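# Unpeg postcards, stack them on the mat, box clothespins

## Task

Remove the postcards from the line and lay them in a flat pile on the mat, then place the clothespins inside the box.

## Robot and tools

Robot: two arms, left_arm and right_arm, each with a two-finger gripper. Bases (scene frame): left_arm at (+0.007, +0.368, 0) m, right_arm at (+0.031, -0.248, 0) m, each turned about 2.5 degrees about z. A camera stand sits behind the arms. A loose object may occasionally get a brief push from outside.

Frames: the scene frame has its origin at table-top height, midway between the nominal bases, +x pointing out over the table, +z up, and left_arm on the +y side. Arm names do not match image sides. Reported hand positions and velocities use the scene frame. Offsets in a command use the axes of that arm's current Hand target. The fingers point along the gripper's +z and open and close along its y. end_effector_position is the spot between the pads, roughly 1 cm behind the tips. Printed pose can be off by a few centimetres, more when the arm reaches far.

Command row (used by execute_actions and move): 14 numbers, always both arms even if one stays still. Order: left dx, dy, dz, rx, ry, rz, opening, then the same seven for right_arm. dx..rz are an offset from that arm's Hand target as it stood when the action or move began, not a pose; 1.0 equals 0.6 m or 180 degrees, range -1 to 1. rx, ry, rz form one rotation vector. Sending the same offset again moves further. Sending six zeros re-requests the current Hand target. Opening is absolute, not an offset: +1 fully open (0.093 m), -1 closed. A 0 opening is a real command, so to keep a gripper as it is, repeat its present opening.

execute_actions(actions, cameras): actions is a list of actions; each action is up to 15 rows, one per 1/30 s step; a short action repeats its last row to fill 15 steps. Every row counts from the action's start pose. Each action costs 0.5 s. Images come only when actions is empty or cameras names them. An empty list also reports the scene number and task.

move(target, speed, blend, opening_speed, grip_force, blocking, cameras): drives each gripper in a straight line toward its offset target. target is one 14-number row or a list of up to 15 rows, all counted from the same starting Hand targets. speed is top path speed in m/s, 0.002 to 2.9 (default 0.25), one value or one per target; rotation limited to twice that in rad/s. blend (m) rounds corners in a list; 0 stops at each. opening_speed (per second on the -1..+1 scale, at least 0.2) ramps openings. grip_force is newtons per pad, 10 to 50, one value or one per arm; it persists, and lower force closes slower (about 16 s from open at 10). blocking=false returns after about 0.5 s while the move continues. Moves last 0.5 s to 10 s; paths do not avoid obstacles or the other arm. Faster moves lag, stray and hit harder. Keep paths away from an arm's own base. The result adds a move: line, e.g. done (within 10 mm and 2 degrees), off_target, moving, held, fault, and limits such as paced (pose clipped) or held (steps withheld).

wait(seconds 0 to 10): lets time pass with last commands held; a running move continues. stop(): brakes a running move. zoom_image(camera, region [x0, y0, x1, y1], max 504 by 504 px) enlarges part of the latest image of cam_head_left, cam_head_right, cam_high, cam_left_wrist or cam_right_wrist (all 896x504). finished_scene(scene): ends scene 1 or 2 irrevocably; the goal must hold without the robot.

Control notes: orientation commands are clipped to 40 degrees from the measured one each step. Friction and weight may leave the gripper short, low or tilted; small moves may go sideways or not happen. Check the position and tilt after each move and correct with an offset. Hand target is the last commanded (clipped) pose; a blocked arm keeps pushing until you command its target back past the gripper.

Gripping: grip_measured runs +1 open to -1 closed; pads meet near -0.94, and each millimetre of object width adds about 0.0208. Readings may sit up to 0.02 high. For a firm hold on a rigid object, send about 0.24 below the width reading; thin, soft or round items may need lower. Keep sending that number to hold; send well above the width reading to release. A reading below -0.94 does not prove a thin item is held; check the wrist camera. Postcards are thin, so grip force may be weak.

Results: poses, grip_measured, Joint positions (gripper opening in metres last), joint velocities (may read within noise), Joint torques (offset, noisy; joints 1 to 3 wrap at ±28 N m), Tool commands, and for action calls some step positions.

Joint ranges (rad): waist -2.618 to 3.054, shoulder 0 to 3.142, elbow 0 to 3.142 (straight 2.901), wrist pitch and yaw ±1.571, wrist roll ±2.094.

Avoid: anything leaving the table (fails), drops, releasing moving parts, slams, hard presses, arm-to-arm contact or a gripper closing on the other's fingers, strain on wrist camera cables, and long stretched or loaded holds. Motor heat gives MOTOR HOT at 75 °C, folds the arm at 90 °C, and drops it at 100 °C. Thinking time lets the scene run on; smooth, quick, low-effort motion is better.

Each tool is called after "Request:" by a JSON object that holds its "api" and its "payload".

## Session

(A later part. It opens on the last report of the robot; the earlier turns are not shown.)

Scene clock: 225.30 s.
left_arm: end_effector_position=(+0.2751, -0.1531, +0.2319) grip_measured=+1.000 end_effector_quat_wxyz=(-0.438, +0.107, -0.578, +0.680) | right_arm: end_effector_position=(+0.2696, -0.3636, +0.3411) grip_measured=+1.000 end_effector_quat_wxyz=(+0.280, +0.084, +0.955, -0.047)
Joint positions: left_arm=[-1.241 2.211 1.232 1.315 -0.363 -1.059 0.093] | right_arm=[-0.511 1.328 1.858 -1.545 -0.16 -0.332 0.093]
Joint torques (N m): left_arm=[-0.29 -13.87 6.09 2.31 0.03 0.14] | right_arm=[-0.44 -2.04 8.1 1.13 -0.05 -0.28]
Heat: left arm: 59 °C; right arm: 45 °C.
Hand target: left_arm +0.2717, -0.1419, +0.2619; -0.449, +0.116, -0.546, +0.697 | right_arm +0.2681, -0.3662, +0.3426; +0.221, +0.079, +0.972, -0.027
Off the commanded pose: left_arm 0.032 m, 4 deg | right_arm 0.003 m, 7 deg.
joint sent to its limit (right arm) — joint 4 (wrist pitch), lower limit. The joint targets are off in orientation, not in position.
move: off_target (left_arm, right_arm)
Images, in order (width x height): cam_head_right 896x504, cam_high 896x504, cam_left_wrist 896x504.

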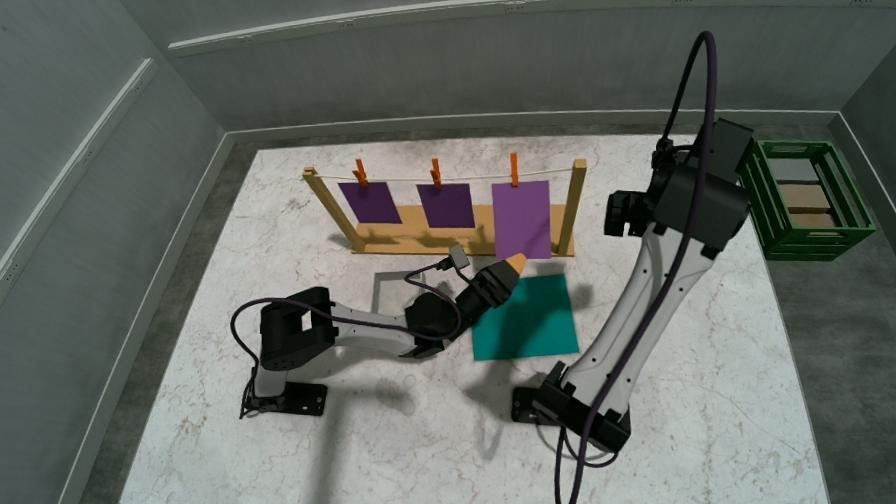

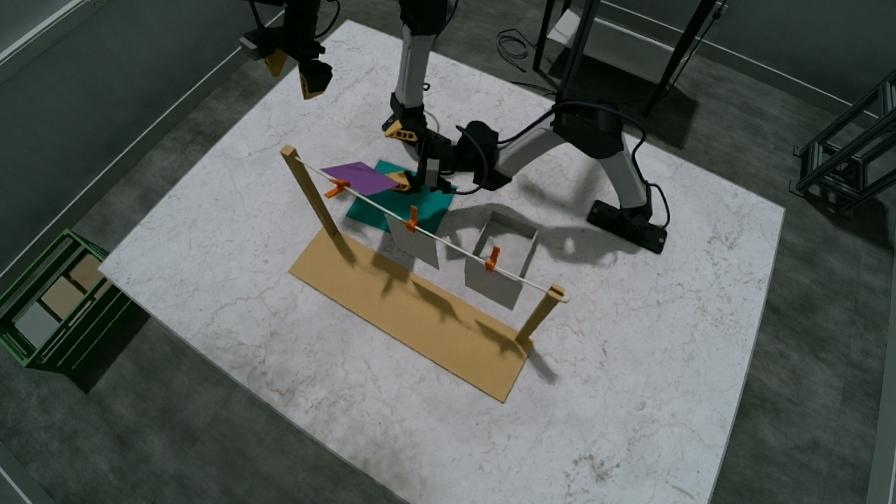

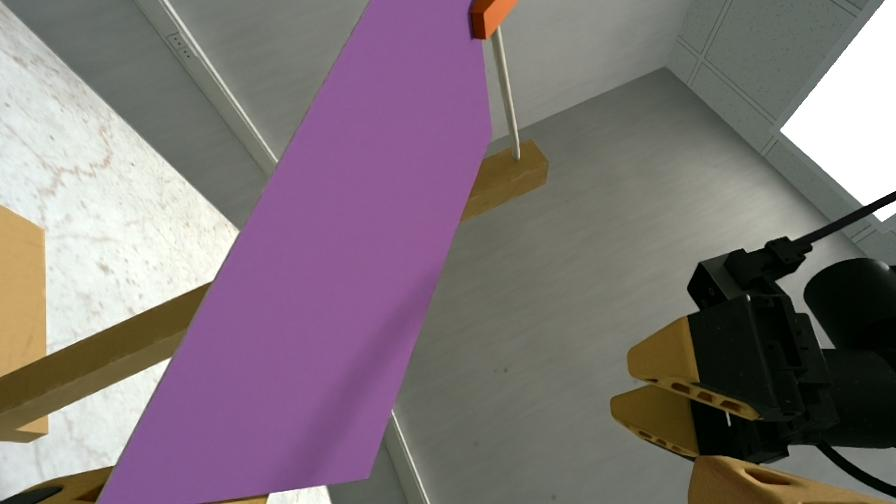

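Request:
{"api": "move", "payload": {"target": [0,0,0,0,0,0,-1, 0,0,0,0,0,0,1], "cameras": ["cam_high","cam_left_wrist"], "speed": 0.05, "grip_force": [25,50]}}

Request:
{"api": "zoom_image", "payload": {"camera": "cam_high", "region": [310, 130, 450, 230]}}

Scene clock: 233.43 s.
left_arm: end_effector_position=(+0.2751, -0.1530, +0.2319) grip_measured=-0.558 end_effector_quat_wxyz=(-0.438, +0.107, -0.578, +0.680) | right_arm: end_effector_position=(+0.2696, -0.3636, +0.3411) grip_measured=+1.000 end_effector_quat_wxyz=(+0.280, +0.084, +0.955, -0.047)
Joint positions: left_arm=[-1.241 2.211 1.232 1.315 -0.363 -1.059 0.018] | right_arm=[-0.511 1.328 1.858 -1.545 -0.16 -0.332 0.093]
Joint velocities: left_arm=[-0.017 0.017 -0.012 0.037 -0.022 -0.007 -0.015] | right_arm=[within noise]
Joint torques (N m): left_arm=[-0.32 -13.85 6.06 2.31 0.01 0.12] | right_arm=[-0.43 -2.03 8.09 1.13 -0.06 -0.28]
Heat: left arm: 63 °C; right arm: 45 °C.
Hand target: left_arm +0.2717, -0.1419, +0.2619; -0.450, +0.115, -0.546, +0.697 | right_arm +0.2681, -0.3662, +0.3426; +0.221, +0.079, +0.972, -0.027
Off the commanded pose: left_arm 0.032 m, 4 deg | right_arm 0.003 m, 7 deg.
joint sent to its limit (right arm) — joint 4 (wrist pitch), lower limit.
grip_force (N): 25, 50
move: moving (left_arm; no rest 5 s after the path's end), off_target (right_arm)
Images, in order (width x height): cam_high 896x504, cam_left_wrist 896x504.

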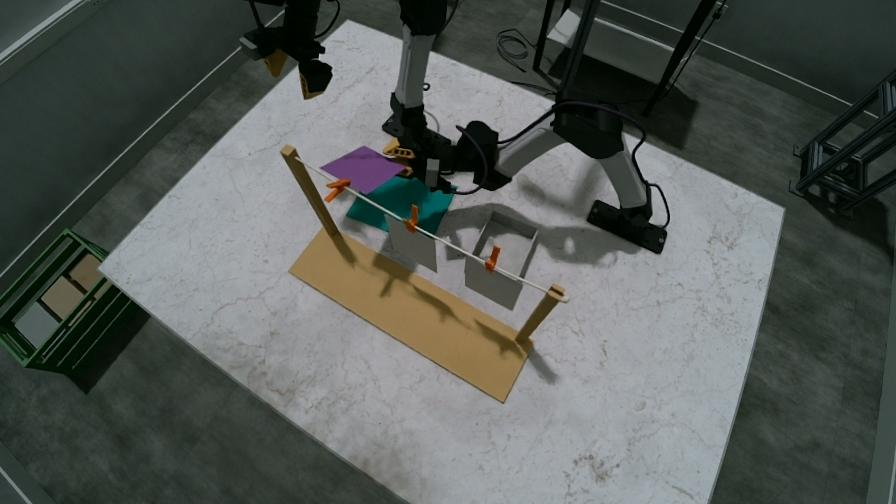

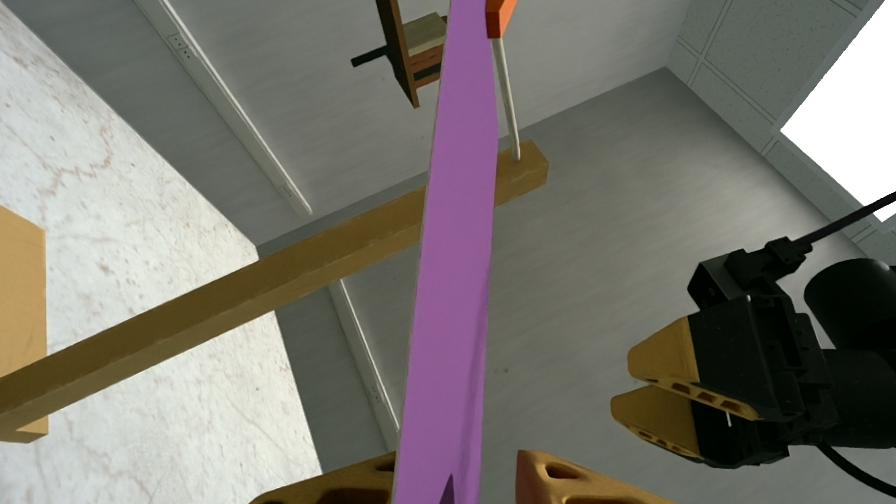

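Scaled by 3.600 from the camera's 896x504 image, which has a finer 1280x720 frame.

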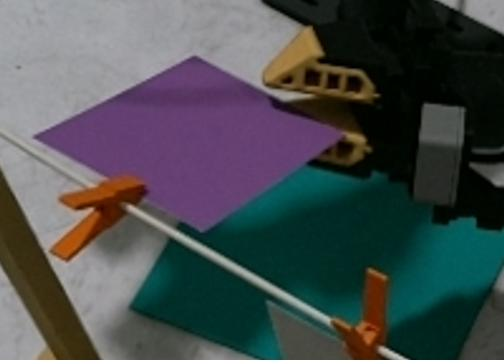

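Request:
{"api": "move", "payload": {"target": [0.0137,0.0361,-0.0156,0,0,0,-1, 0,0,0,0,0,0,1], "cameras": ["cam_high","cam_left_wrist","cam_head_right"], "speed": 0.05}}

Request:
{"api": "zoom_image", "payload": {"camera": "cam_high", "region": [310, 130, 450, 230]}}

Scene clock: 237.50 s.
left_arm: end_effector_position=(+0.2728, -0.1472, +0.2350) grip_measured=-0.972 end_effector_quat_wxyz=(-0.440, +0.110, -0.565, +0.689) | right_arm: end_effector_position=(+0.2696, -0.3636, +0.3411) grip_measured=+1.000 end_effector_quat_wxyz=(+0.280, +0.084, +0.955, -0.047)
Joint positions: left_arm=[-1.241 2.211 1.211 1.369 -0.363 -1.059 0] | right_arm=[-0.511 1.328 1.858 -1.545 -0.16 -0.332 0.093]
Joint torques (N m): left_arm=[-0.34 -8.94 5.97 2.51 0.04 0.11] | right_arm=[-0.44 -2.03 8.1 1.13 -0.05 -0.28]
Heat: left arm: 64 °C; right arm: 45 °C.
Hand target: left_arm +0.2718, -0.1419, +0.2369; -0.450, +0.116, -0.546, +0.697 | right_arm +0.2681, -0.3662, +0.3426; +0.221, +0.079, +0.972, -0.027
Off the commanded pose: left_arm 0.006 m, 3 deg | right_arm 0.003 m, 7 deg.
joint sent to its limit (right arm) — joint 4 (wrist pitch), lower limit. The joint targets are off in orientation, not in position.
grip_force (N): 25, 50
move: off_target (left_arm, right_arm)
Images, in order (width x height): cam_head_right 896x504, cam_high 896x504, cam_left_wrist 896x504.

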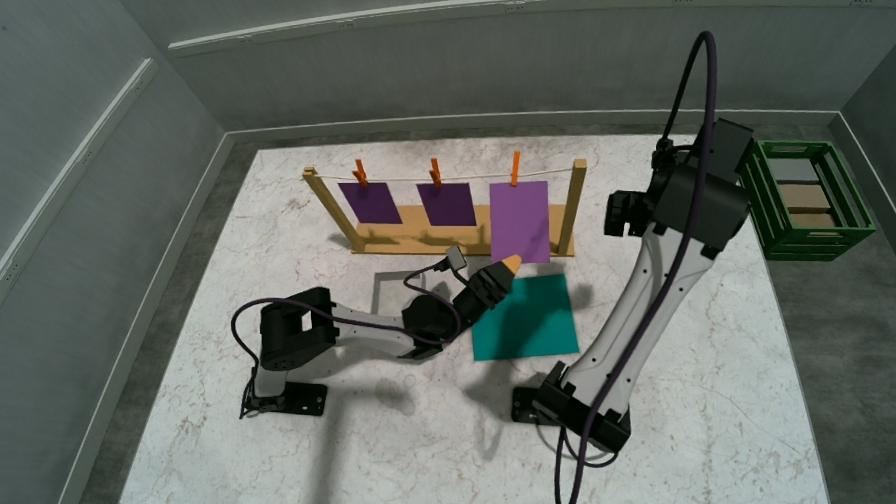

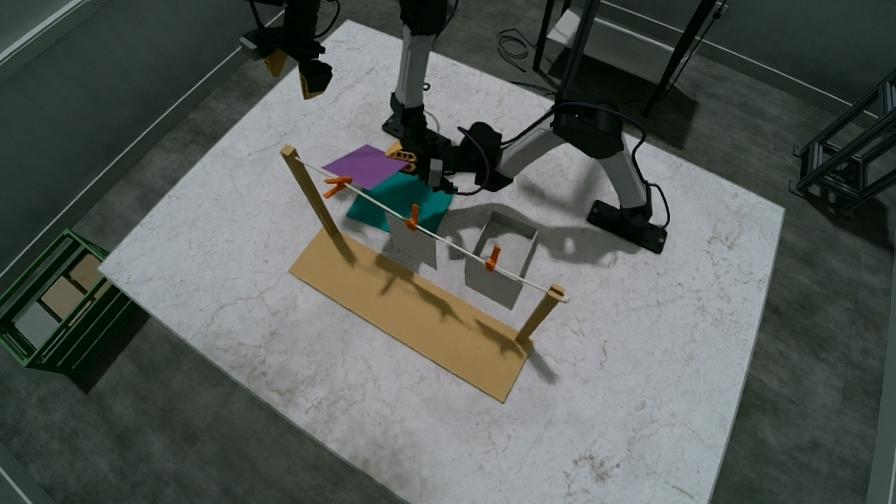

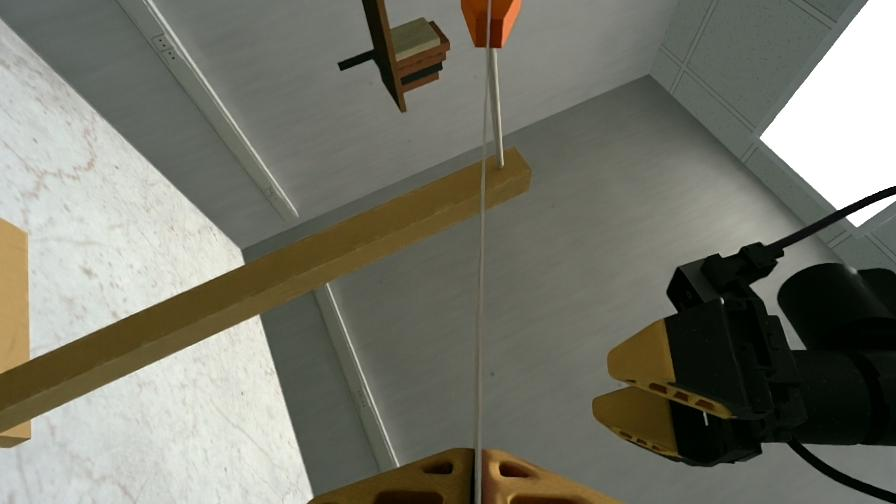

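Scaled by 3.600 from the camera's 896x504 image, which has a finer 1280x720 frame.

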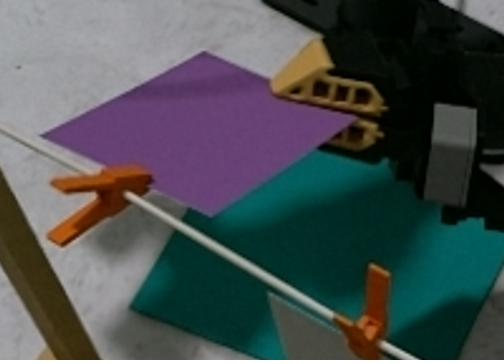

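Request:
{"api": "move", "payload": {"target": [0.0355,-0.0062,-0.041,0,0,0,-1, 0,0,0,0,0,0,1], "cameras": ["cam_high","cam_left_wrist","cam_head_left"], "speed": 0.03}}

Request:
{"api": "zoom_image", "payload": {"camera": "cam_high", "region": [310, 130, 450, 230]}}

Request:
{"api": "zoom_image", "payload": {"camera": "cam_head_left", "region": [430, 140, 630, 280]}}

Scene clock: 242.63 s.
left_arm: end_effector_position=(+0.2462, -0.1459, +0.2264) grip_measured=-0.972 end_effector_quat_wxyz=(-0.442, +0.111, -0.561, +0.691) | right_arm: end_effector_position=(+0.2696, -0.3636, +0.3411) grip_measured=+1.000 end_effector_quat_wxyz=(+0.280, +0.084, +0.955, -0.047)
Joint positions: left_arm=[-1.3 2.219 1.16 1.449 -0.42 -1.031 0] | right_arm=[-0.511 1.328 1.858 -1.545 -0.16 -0.332 0.093]
Joint torques (N m): left_arm=[-1.03 -8.28 5.37 2.46 0 0.09] | right_arm=[-0.44 -1.99 8.12 1.13 -0.06 -0.28]
Heat: left arm: 63 °C; right arm: 46 °C.
Hand target: left_arm +0.2418, -0.1417, +0.2238; -0.450, +0.116, -0.546, +0.697 | right_arm +0.2681, -0.3662, +0.3426; +0.221, +0.079, +0.972, -0.027
Off the commanded pose: left_arm 0.007 m, 2 deg | right_arm 0.003 m, 7 deg.
joint sent to its limit (right arm) — joint 4 (wrist pitch), lower limit. The joint targets are off in orientation, not in position.
grip_force (N): 25, 50
move: off_target (right_arm)
Images, in order (width x height): cam_head_left 896x504, cam_high 896x504, cam_left_wrist 896x504.

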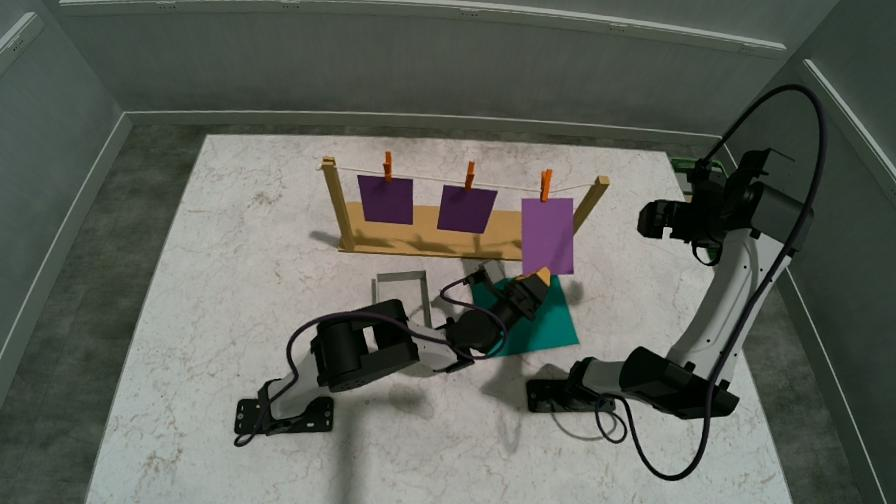

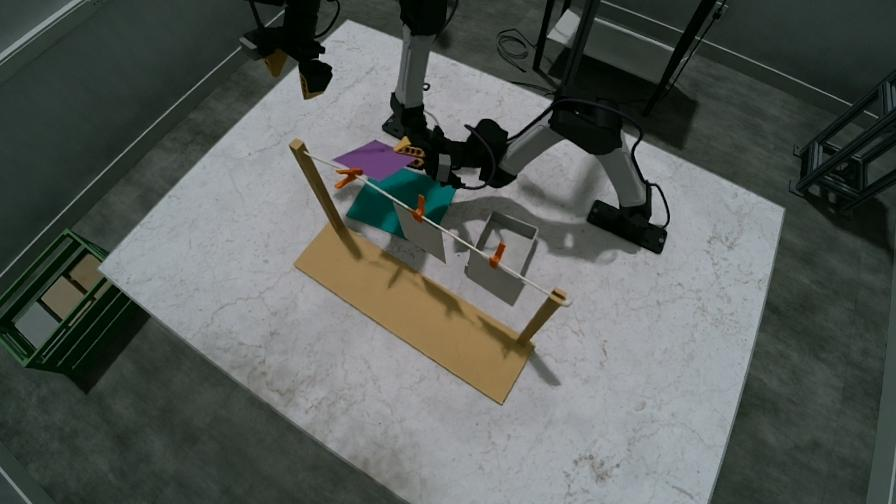

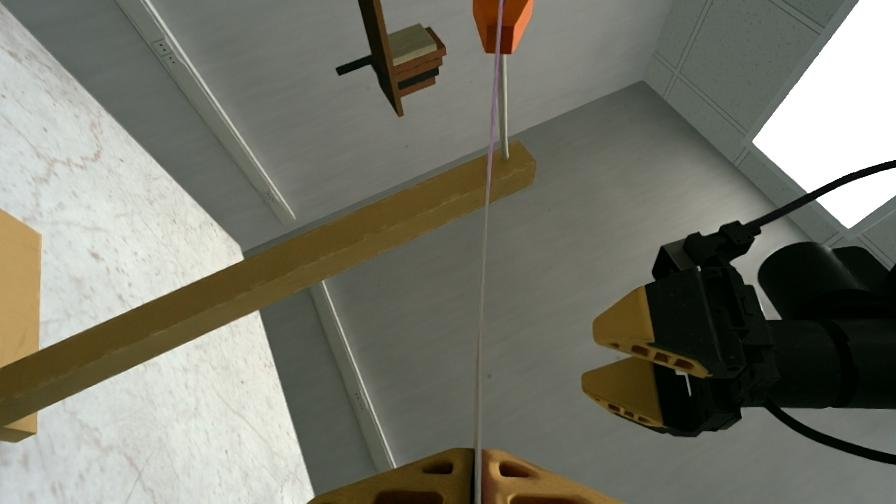

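Scaled by 3.600 from the camera's 896x504 image, which has a finer 1280x720 frame.

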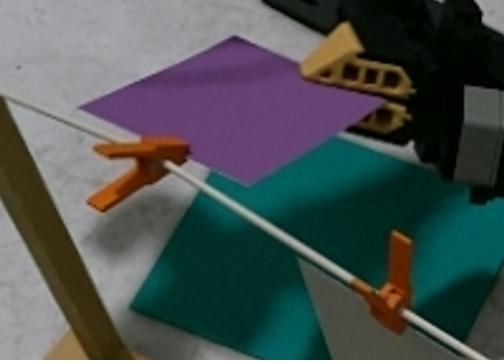

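Scaled by 2.520 from the camera's 896x504 image, which has a finer 1280x720 frame.

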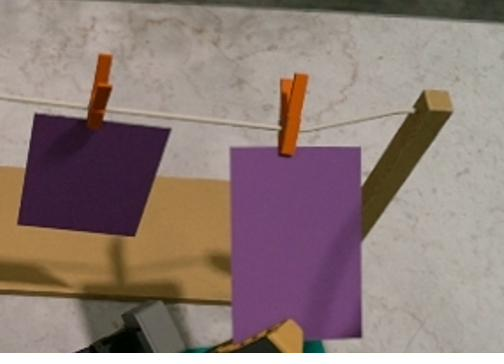

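Request:
{"api": "move", "payload": {"target": [-0.0213,0.0035,0.0247,0,0,0,-1, 0,0,0,0,0,0,1], "cameras": ["cam_high","cam_left_wrist","cam_head_left"], "speed": 0.05, "grip_force": 50}}

Request:
{"api": "zoom_image", "payload": {"camera": "cam_head_left", "region": [430, 140, 630, 280]}}

Scene clock: 270.97 s.
left_arm: end_effector_position=(+0.2566, -0.1424, +0.2255) grip_measured=-0.972 end_effector_quat_wxyz=(-0.447, +0.109, -0.562, +0.688) | right_arm: end_effector_position=(+0.2696, -0.3636, +0.3411) grip_measured=+1.000 end_effector_quat_wxyz=(+0.280, +0.084, +0.955, -0.047)
Joint positions: left_arm=[-1.276 2.219 1.16 1.442 -0.402 -1.03 0] | right_arm=[-0.511 1.328 1.858 -1.545 -0.16 -0.332 0.093]
Joint torques (N m): left_arm=[0.39 -8.96 8.05 2.12 0.19 -0.04] | right_arm=[-0.46 -2 8.12 1.14 -0.05 -0.27]
Heat: left arm: 53 °C; right arm: 46 °C.
Hand target: left_arm +0.2598, -0.1418, +0.2318; -0.450, +0.116, -0.546, +0.697 | right_arm +0.2681, -0.3662, +0.3426; +0.221, +0.079, +0.972, -0.027
Off the commanded pose: left_arm 0.007 m, 2 deg | right_arm 0.003 m, 7 deg.
joint sent to its limit (right arm) — joint 4 (wrist pitch), lower limit. The joint targets are off in orientation, not in position.
move: off_target (right_arm)
Images, in order (width x height): cam_head_left 896x504, cam_high 896x504, cam_left_wrist 896x504.

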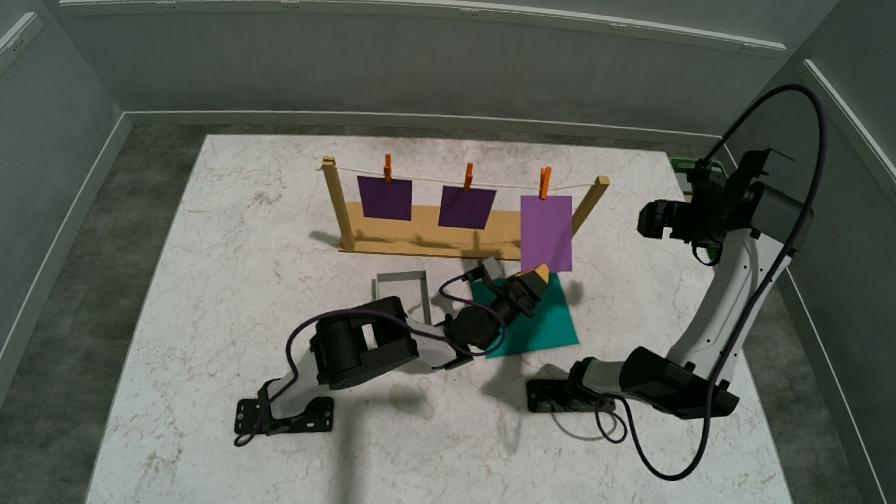

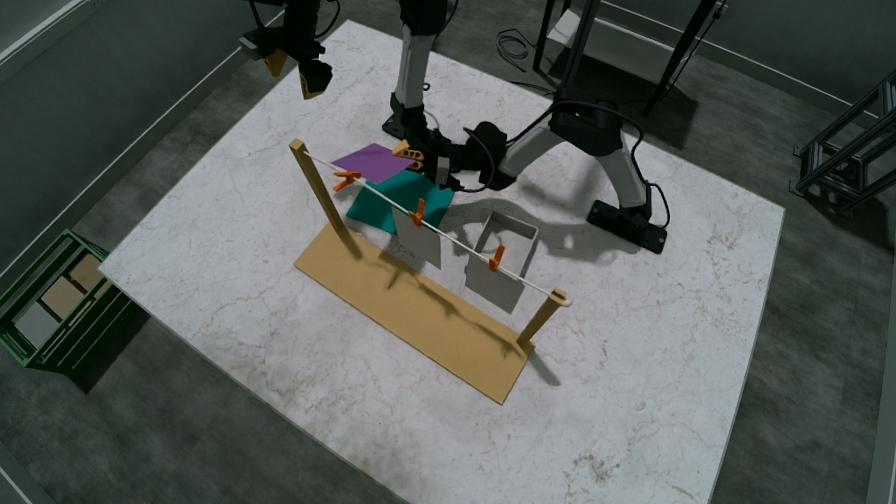

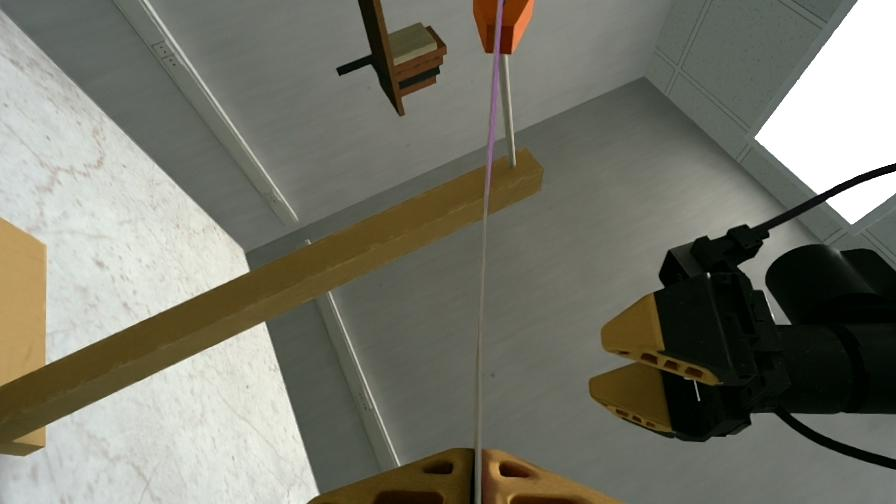

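Scaled by 2.520 from the camera's 896x504 image, which has a finer 1280x720 frame.

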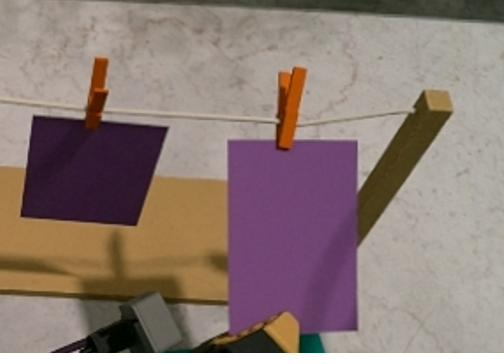

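Request:
{"api": "execute_actions", "payload": {"actions": []}}

Scene clock: 279.60 s.
left_arm: end_effector_position=(+0.2566, -0.1424, +0.2255) grip_measured=-0.972 end_effector_quat_wxyz=(-0.447, +0.109, -0.562, +0.688) | right_arm: end_effector_position=(+0.2696, -0.3636, +0.3411) grip_measured=+1.000 end_effector_quat_wxyz=(+0.280, +0.084, +0.955, -0.047)
Joint positions: left_arm=[-1.276 2.219 1.16 1.442 -0.402 -1.03 0] | right_arm=[-0.511 1.328 1.858 -1.545 -0.16 -0.332 0.093]
Joint velocities: within noise
Joint torques (N m): left_arm=[0.4 -8.96 8.05 2.13 0.2 -0.05] | right_arm=[-0.44 -2.04 8.09 1.13 -0.04 -0.28]
Heat: left arm: 51 °C; right arm: 46 °C.
Hand target: left_arm +0.2598, -0.1418, +0.2318; -0.450, +0.116, -0.546, +0.697 | right_arm +0.2681, -0.3662, +0.3426; +0.221, +0.079, +0.972, -0.027
Tool commands: left_gripper/opening=-1.0 right_gripper/opening=+1.0
Off the commanded pose: left_arm 0.007 m, 2 deg | right_arm 0.003 m, 7 deg.

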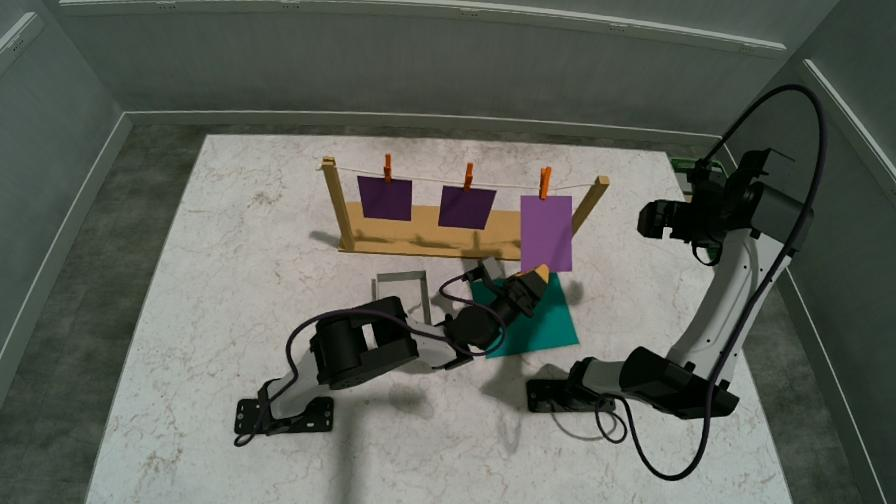

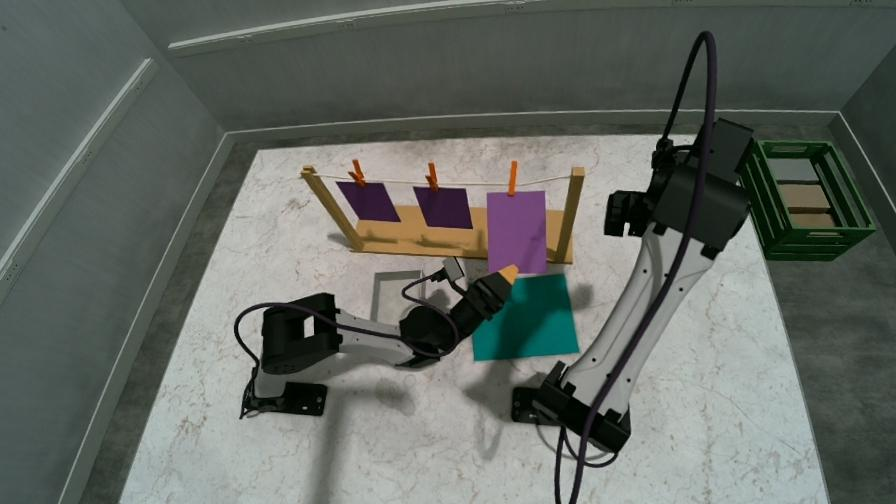

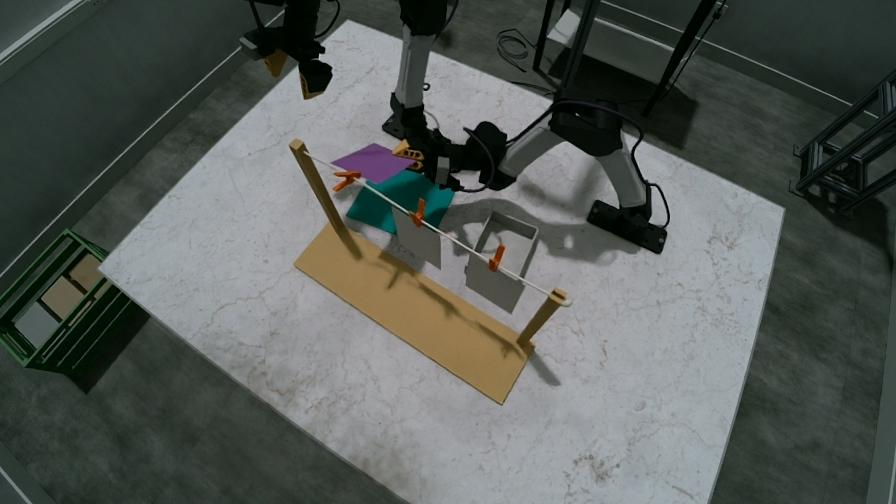

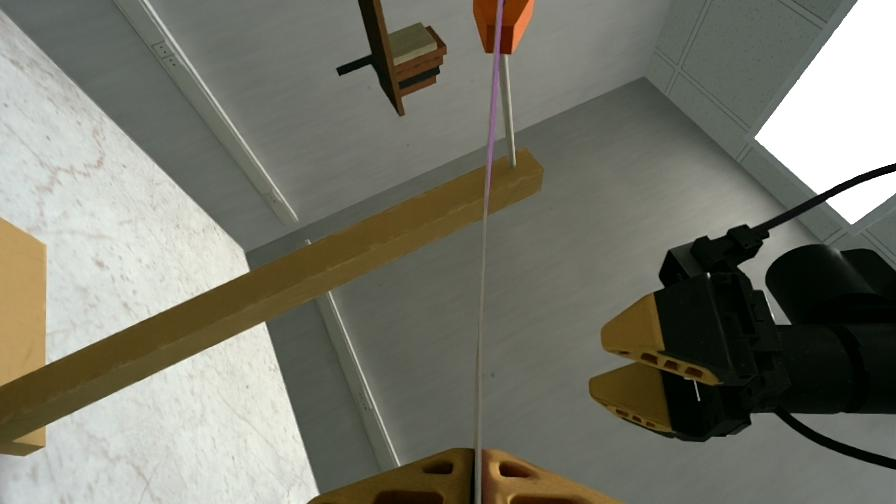

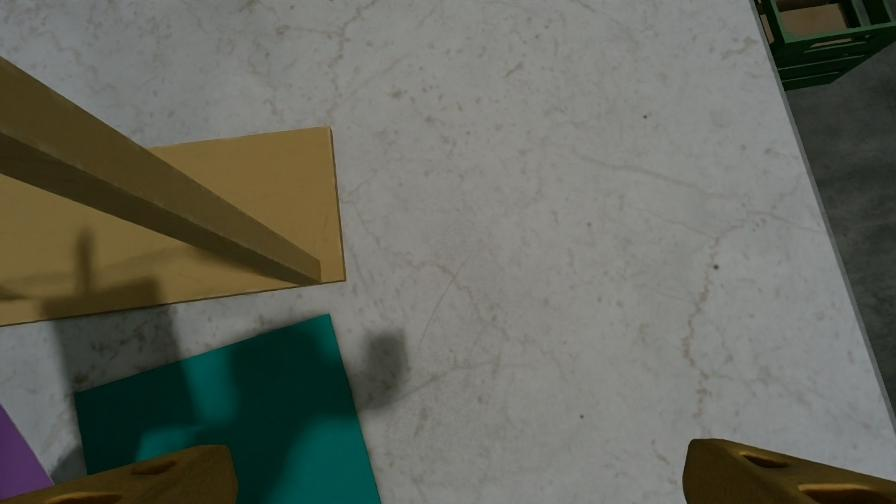

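Request:
{"api": "zoom_image", "payload": {"camera": "cam_high", "region": [280, 120, 480, 240]}}

Request:
{"api": "zoom_image", "payload": {"camera": "cam_head_right", "region": [450, 140, 610, 260]}}

Request:
{"api": "zoom_image", "payload": {"camera": "cam_high", "region": [390, 180, 460, 240]}}

Scaled by 2.520 from the camera's 896x504 image, which has a finer 1280x720 frame.

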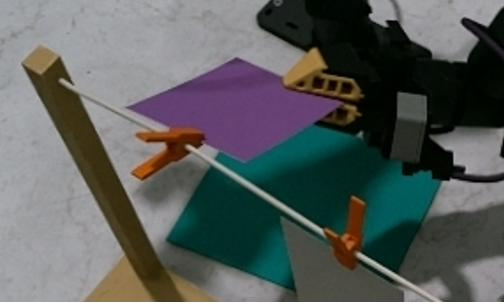

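Scaled by 3.150 from the camera's 896x504 image, which has a finer 1280x720 frame.

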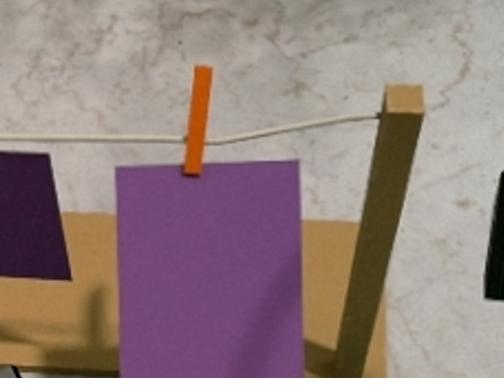

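Scaled by 7.200 from the camera's 896x504 image, which has a finer 1280x720 frame.

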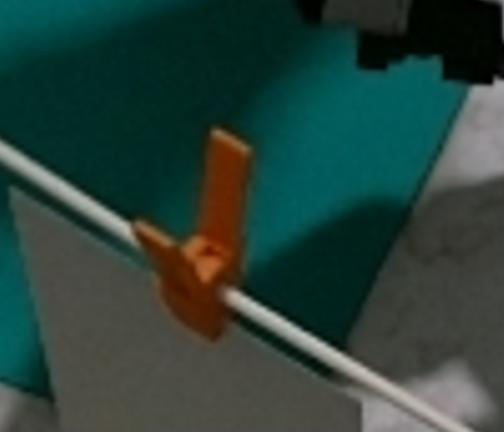

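Request:
{"api": "move", "payload": {"target": [0,0,0,0,0,0,1, 0,0,0,0,0,0,1], "opening_speed": 0.7}}

Request:
{"api": "move", "payload": {"target": [[-0.0408,0.1123,0.0733,0,0,0,1, 0,0,0,0,0,0,1],[-0.0862,0.1792,0.1258,0,0,0,1, 0,0,0,0,0,0,1]], "speed": 0.1, "blend": [0.02,0], "cameras": ["cam_high","cam_left_wrist","cam_head_right"]}}

Scene clock: 321.50 s.
left_arm: end_effector_position=(+0.2566, -0.1424, +0.2255) grip_measured=+1.000 end_effector_quat_wxyz=(-0.447, +0.109, -0.562, +0.688) | right_arm: end_effector_position=(+0.2696, -0.3636, +0.3411) grip_measured=+1.000 end_effector_quat_wxyz=(+0.280, +0.084, +0.955, -0.047)
Joint positions: left_arm=[-1.276 2.219 1.16 1.442 -0.402 -1.03 0.093] | right_arm=[-0.511 1.328 1.858 -1.545 -0.16 -0.332 0.093]
Joint torques (N m): left_arm=[0.36 -8.94 8.01 2.12 0.2 -0.04] | right_arm=[-0.47 -2.02 8.09 1.13 -0.05 -0.29]
Heat: left arm: 49 °C; right arm: 47 °C.
Hand target: left_arm +0.2598, -0.1418, +0.2318; -0.450, +0.116, -0.546, +0.697 | right_arm +0.2681, -0.3662, +0.3426; +0.221, +0.079, +0.972, -0.027
Off the commanded pose: left_arm 0.007 m, 2 deg | right_arm 0.003 m, 7 deg.
joint sent to its limit (right arm) — joint 4 (wrist pitch), lower limit. The joint targets are off in orientation, not in position.
move: off_target (right_arm)

Scene clock: 323.57 s.
left_arm: end_effector_position=(+0.3922, -0.1474, +0.1898) grip_measured=+1.000 end_effector_quat_wxyz=(-0.456, +0.119, -0.545, +0.693) | right_arm: end_effector_position=(+0.2696, -0.3636, +0.3411) grip_measured=+1.000 end_effector_quat_wxyz=(+0.280, +0.084, +0.955, -0.047)
Joint positions: left_arm=[-1.021 2.52 1.543 1.373 -0.188 -1.125 0.093] | right_arm=[-0.511 1.328 1.858 -1.545 -0.16 -0.332 0.093]
Joint torques (N m): left_arm=[-0.21 -10.5 8.49 1.84 0.27 -0.11] | right_arm=[-0.47 -2.02 8.12 1.13 -0.06 -0.28]
Heat: left arm: 49 °C; right arm: 47 °C.
Hand target: left_arm +0.3922, -0.1526, +0.1842; -0.449, +0.116, -0.546, +0.697 | right_arm +0.2681, -0.3662, +0.3426; +0.221, +0.079, +0.972, -0.027
Off the commanded pose: left_arm 0.008 m, 1 deg | right_arm 0.003 m, 7 deg.
joint sent to its limit (right arm) — joint 4 (wrist pitch), lower limit. The joint targets are off in orientation, not in position.
move: off_target (right_arm)
Images, in order (width x height): cam_head_right 896x504, cam_high 896x504, cam_left_wrist 896x504.

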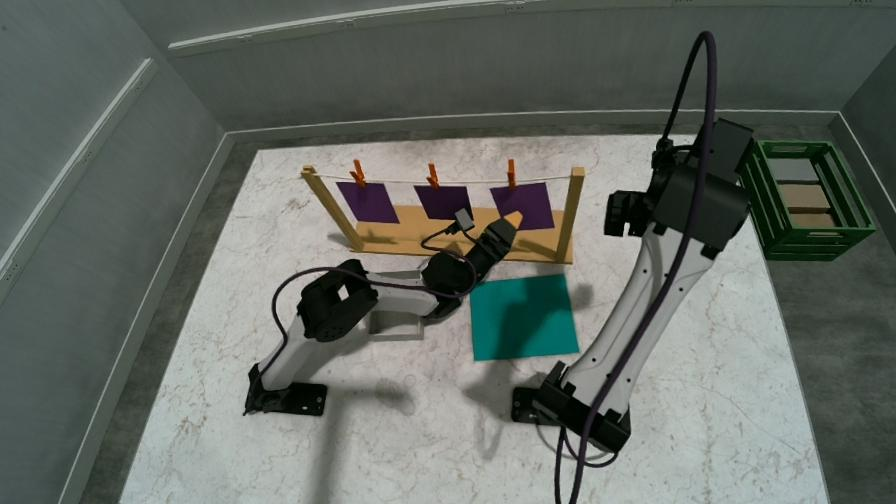

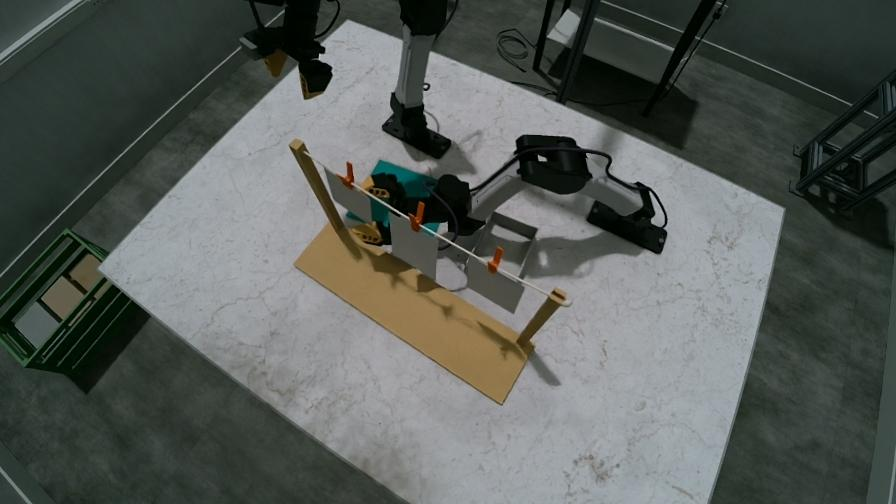

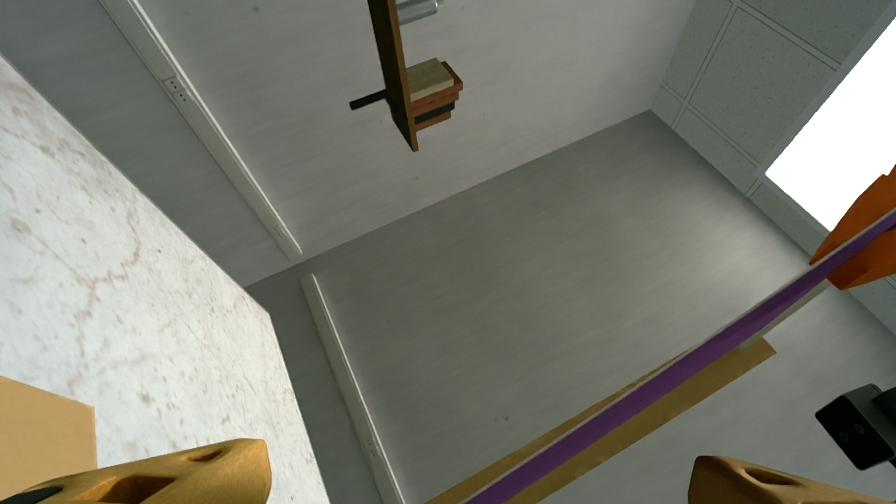

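Request:
{"api": "move", "payload": {"target": [0.0224,0.0105,-0.0324,0.160,0.148,0.230,1, 0,0,0,0,0,0,1], "speed": 0.12, "cameras": ["cam_high","cam_left_wrist","cam_head_right"]}}

Scene clock: 338.73 s.
left_arm: end_effector_position=(+0.3734, -0.1490, +0.1730) grip_measured=+1.000 end_effector_quat_wxyz=(+0.542, +0.342, +0.456, -0.618) | right_arm: end_effector_position=(+0.2696, -0.3636, +0.3411) grip_measured=+1.000 end_effector_quat_wxyz=(+0.280, +0.084, +0.955, -0.047)
Joint positions: left_arm=[-0.836 2.611 1.655 1.41 0.649 -0.495 0.093] | right_arm=[-0.511 1.328 1.858 -1.545 -0.16 -0.332 0.093]
Joint torques (N m): left_arm=[0.38 -10.96 8.42 1.66 0.11 0.11] | right_arm=[-0.44 -2.02 8.13 1.12 -0.05 -0.27]
Heat: left arm: 53 °C; right arm: 47 °C.
Hand target: left_arm +0.3750, -0.1499, +0.1671; +0.543, +0.352, +0.452, -0.614 | right_arm +0.2681, -0.3662, +0.3426; +0.221, +0.079, +0.972, -0.027
Off the commanded pose: left_arm 0.006 m, 1 deg | right_arm 0.003 m, 7 deg.
joint sent to its limit (right arm) — joint 4 (wrist pitch), lower limit. The joint targets are off in orientation, not in position.
move: off_target (right_arm)
Images, in order (width x height): cam_head_right 896x504, cam_high 896x504, cam_left_wrist 896x504.

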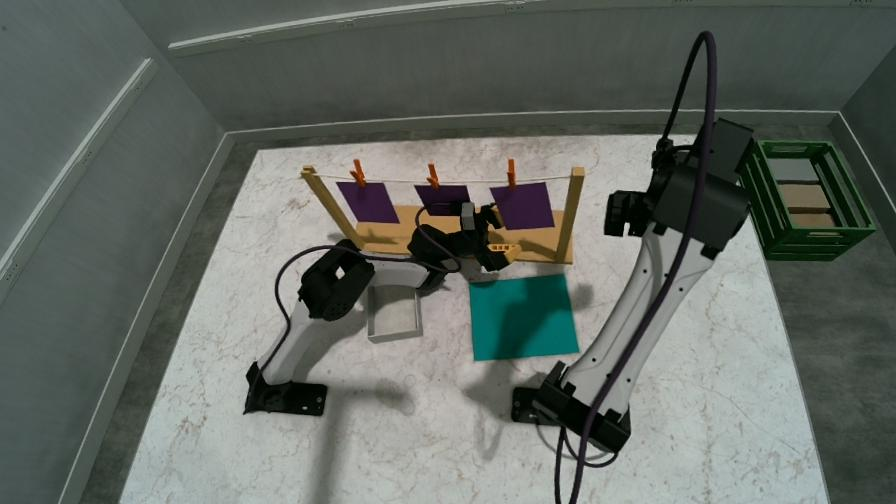

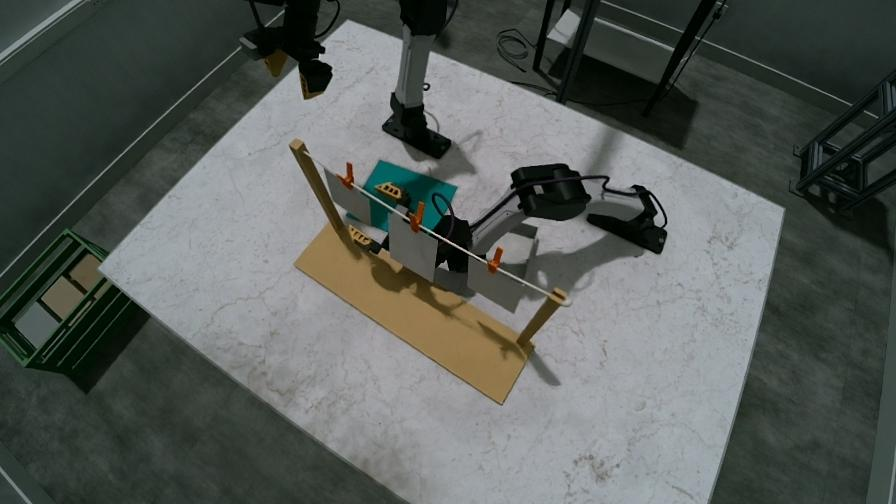

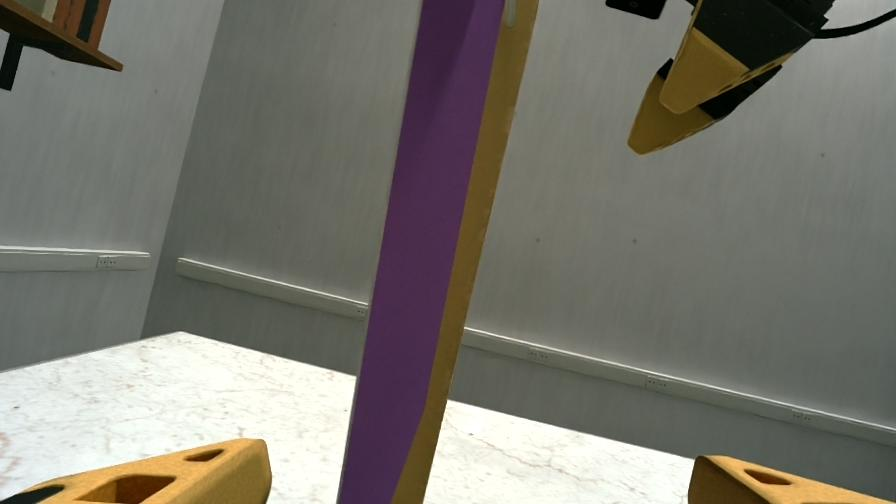

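Request:
{"api": "move", "payload": {"target": [[-0.006,0.0361,0.0022,0,0,0,1, 0,0,0,0,0,0,1],[-0.006,0.0361,0.0022,0,0,0,-1, 0,0,0,0,0,0,1]], "speed": 0.1, "opening_speed": 1.0, "cameras": ["cam_high","cam_left_wrist","cam_head_right"]}}

Scene clock: 346.27 s.
left_arm: end_effector_position=(+0.3970, -0.1475, +0.1750) grip_measured=-0.971 end_effector_quat_wxyz=(+0.549, +0.346, +0.452, -0.612) | right_arm: end_effector_position=(+0.2696, -0.3636, +0.3411) grip_measured=+1.000 end_effector_quat_wxyz=(+0.280, +0.084, +0.955, -0.047)
Joint positions: left_arm=[-0.802 2.661 1.767 1.362 0.678 -0.495 0] | right_arm=[-0.511 1.328 1.858 -1.545 -0.16 -0.332 0.093]
Joint torques (N m): left_arm=[-0.02 -11.06 8.72 1.61 0.11 -0.07] | right_arm=[-0.44 -2 8.13 1.13 -0.06 -0.27]
Heat: left arm: 54 °C; right arm: 47 °C.
Hand target: left_arm +0.3971, -0.1499, +0.1671; +0.543, +0.352, +0.452, -0.614 | right_arm +0.2681, -0.3662, +0.3426; +0.221, +0.079, +0.972, -0.027
Off the commanded pose: left_arm 0.008 m, 1 deg | right_arm 0.003 m, 7 deg.
joint sent to its limit (right arm) — joint 4 (wrist pitch), lower limit. The joint targets are off in orientation, not in position.
move: off_target (right_arm)
Images, in order (width x height): cam_head_right 896x504, cam_high 896x504, cam_left_wrist 896x504.

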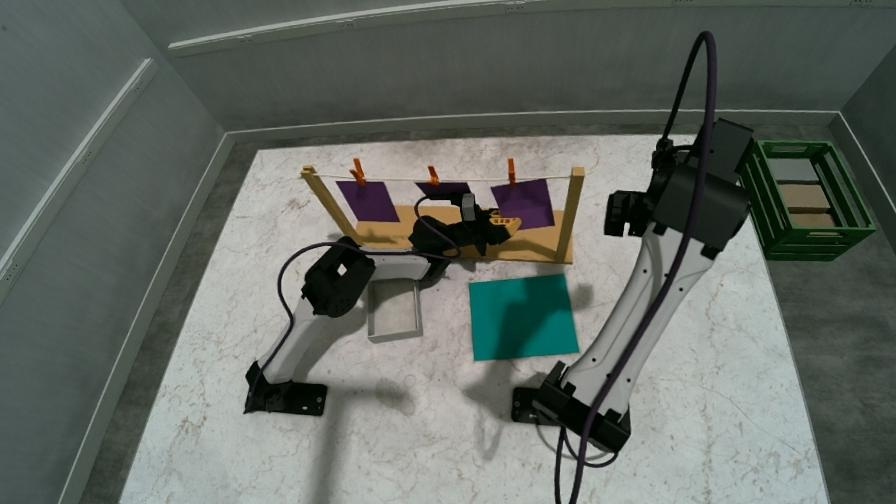

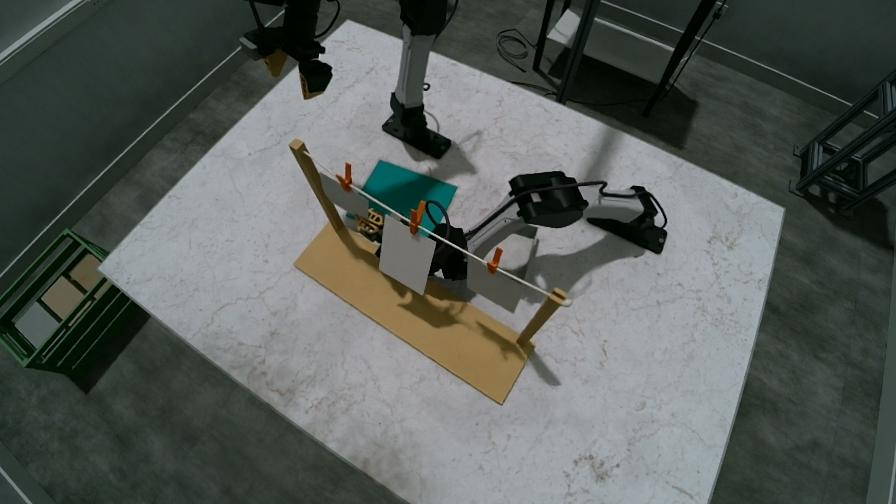

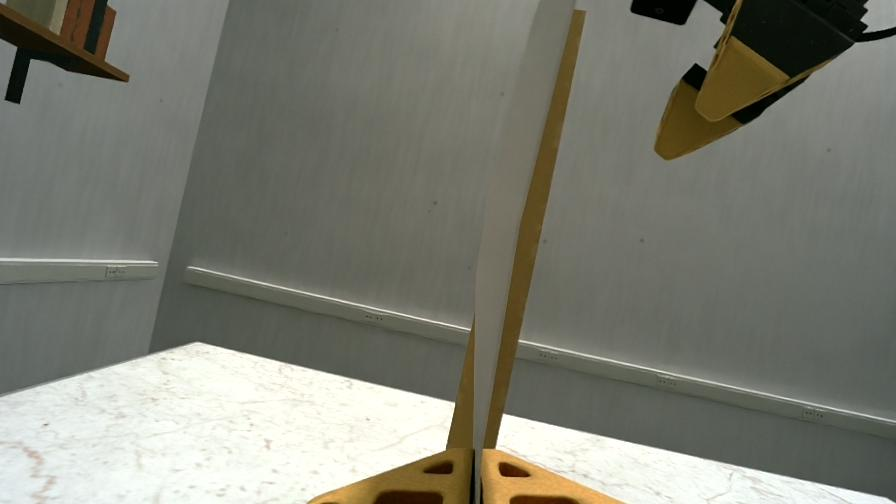

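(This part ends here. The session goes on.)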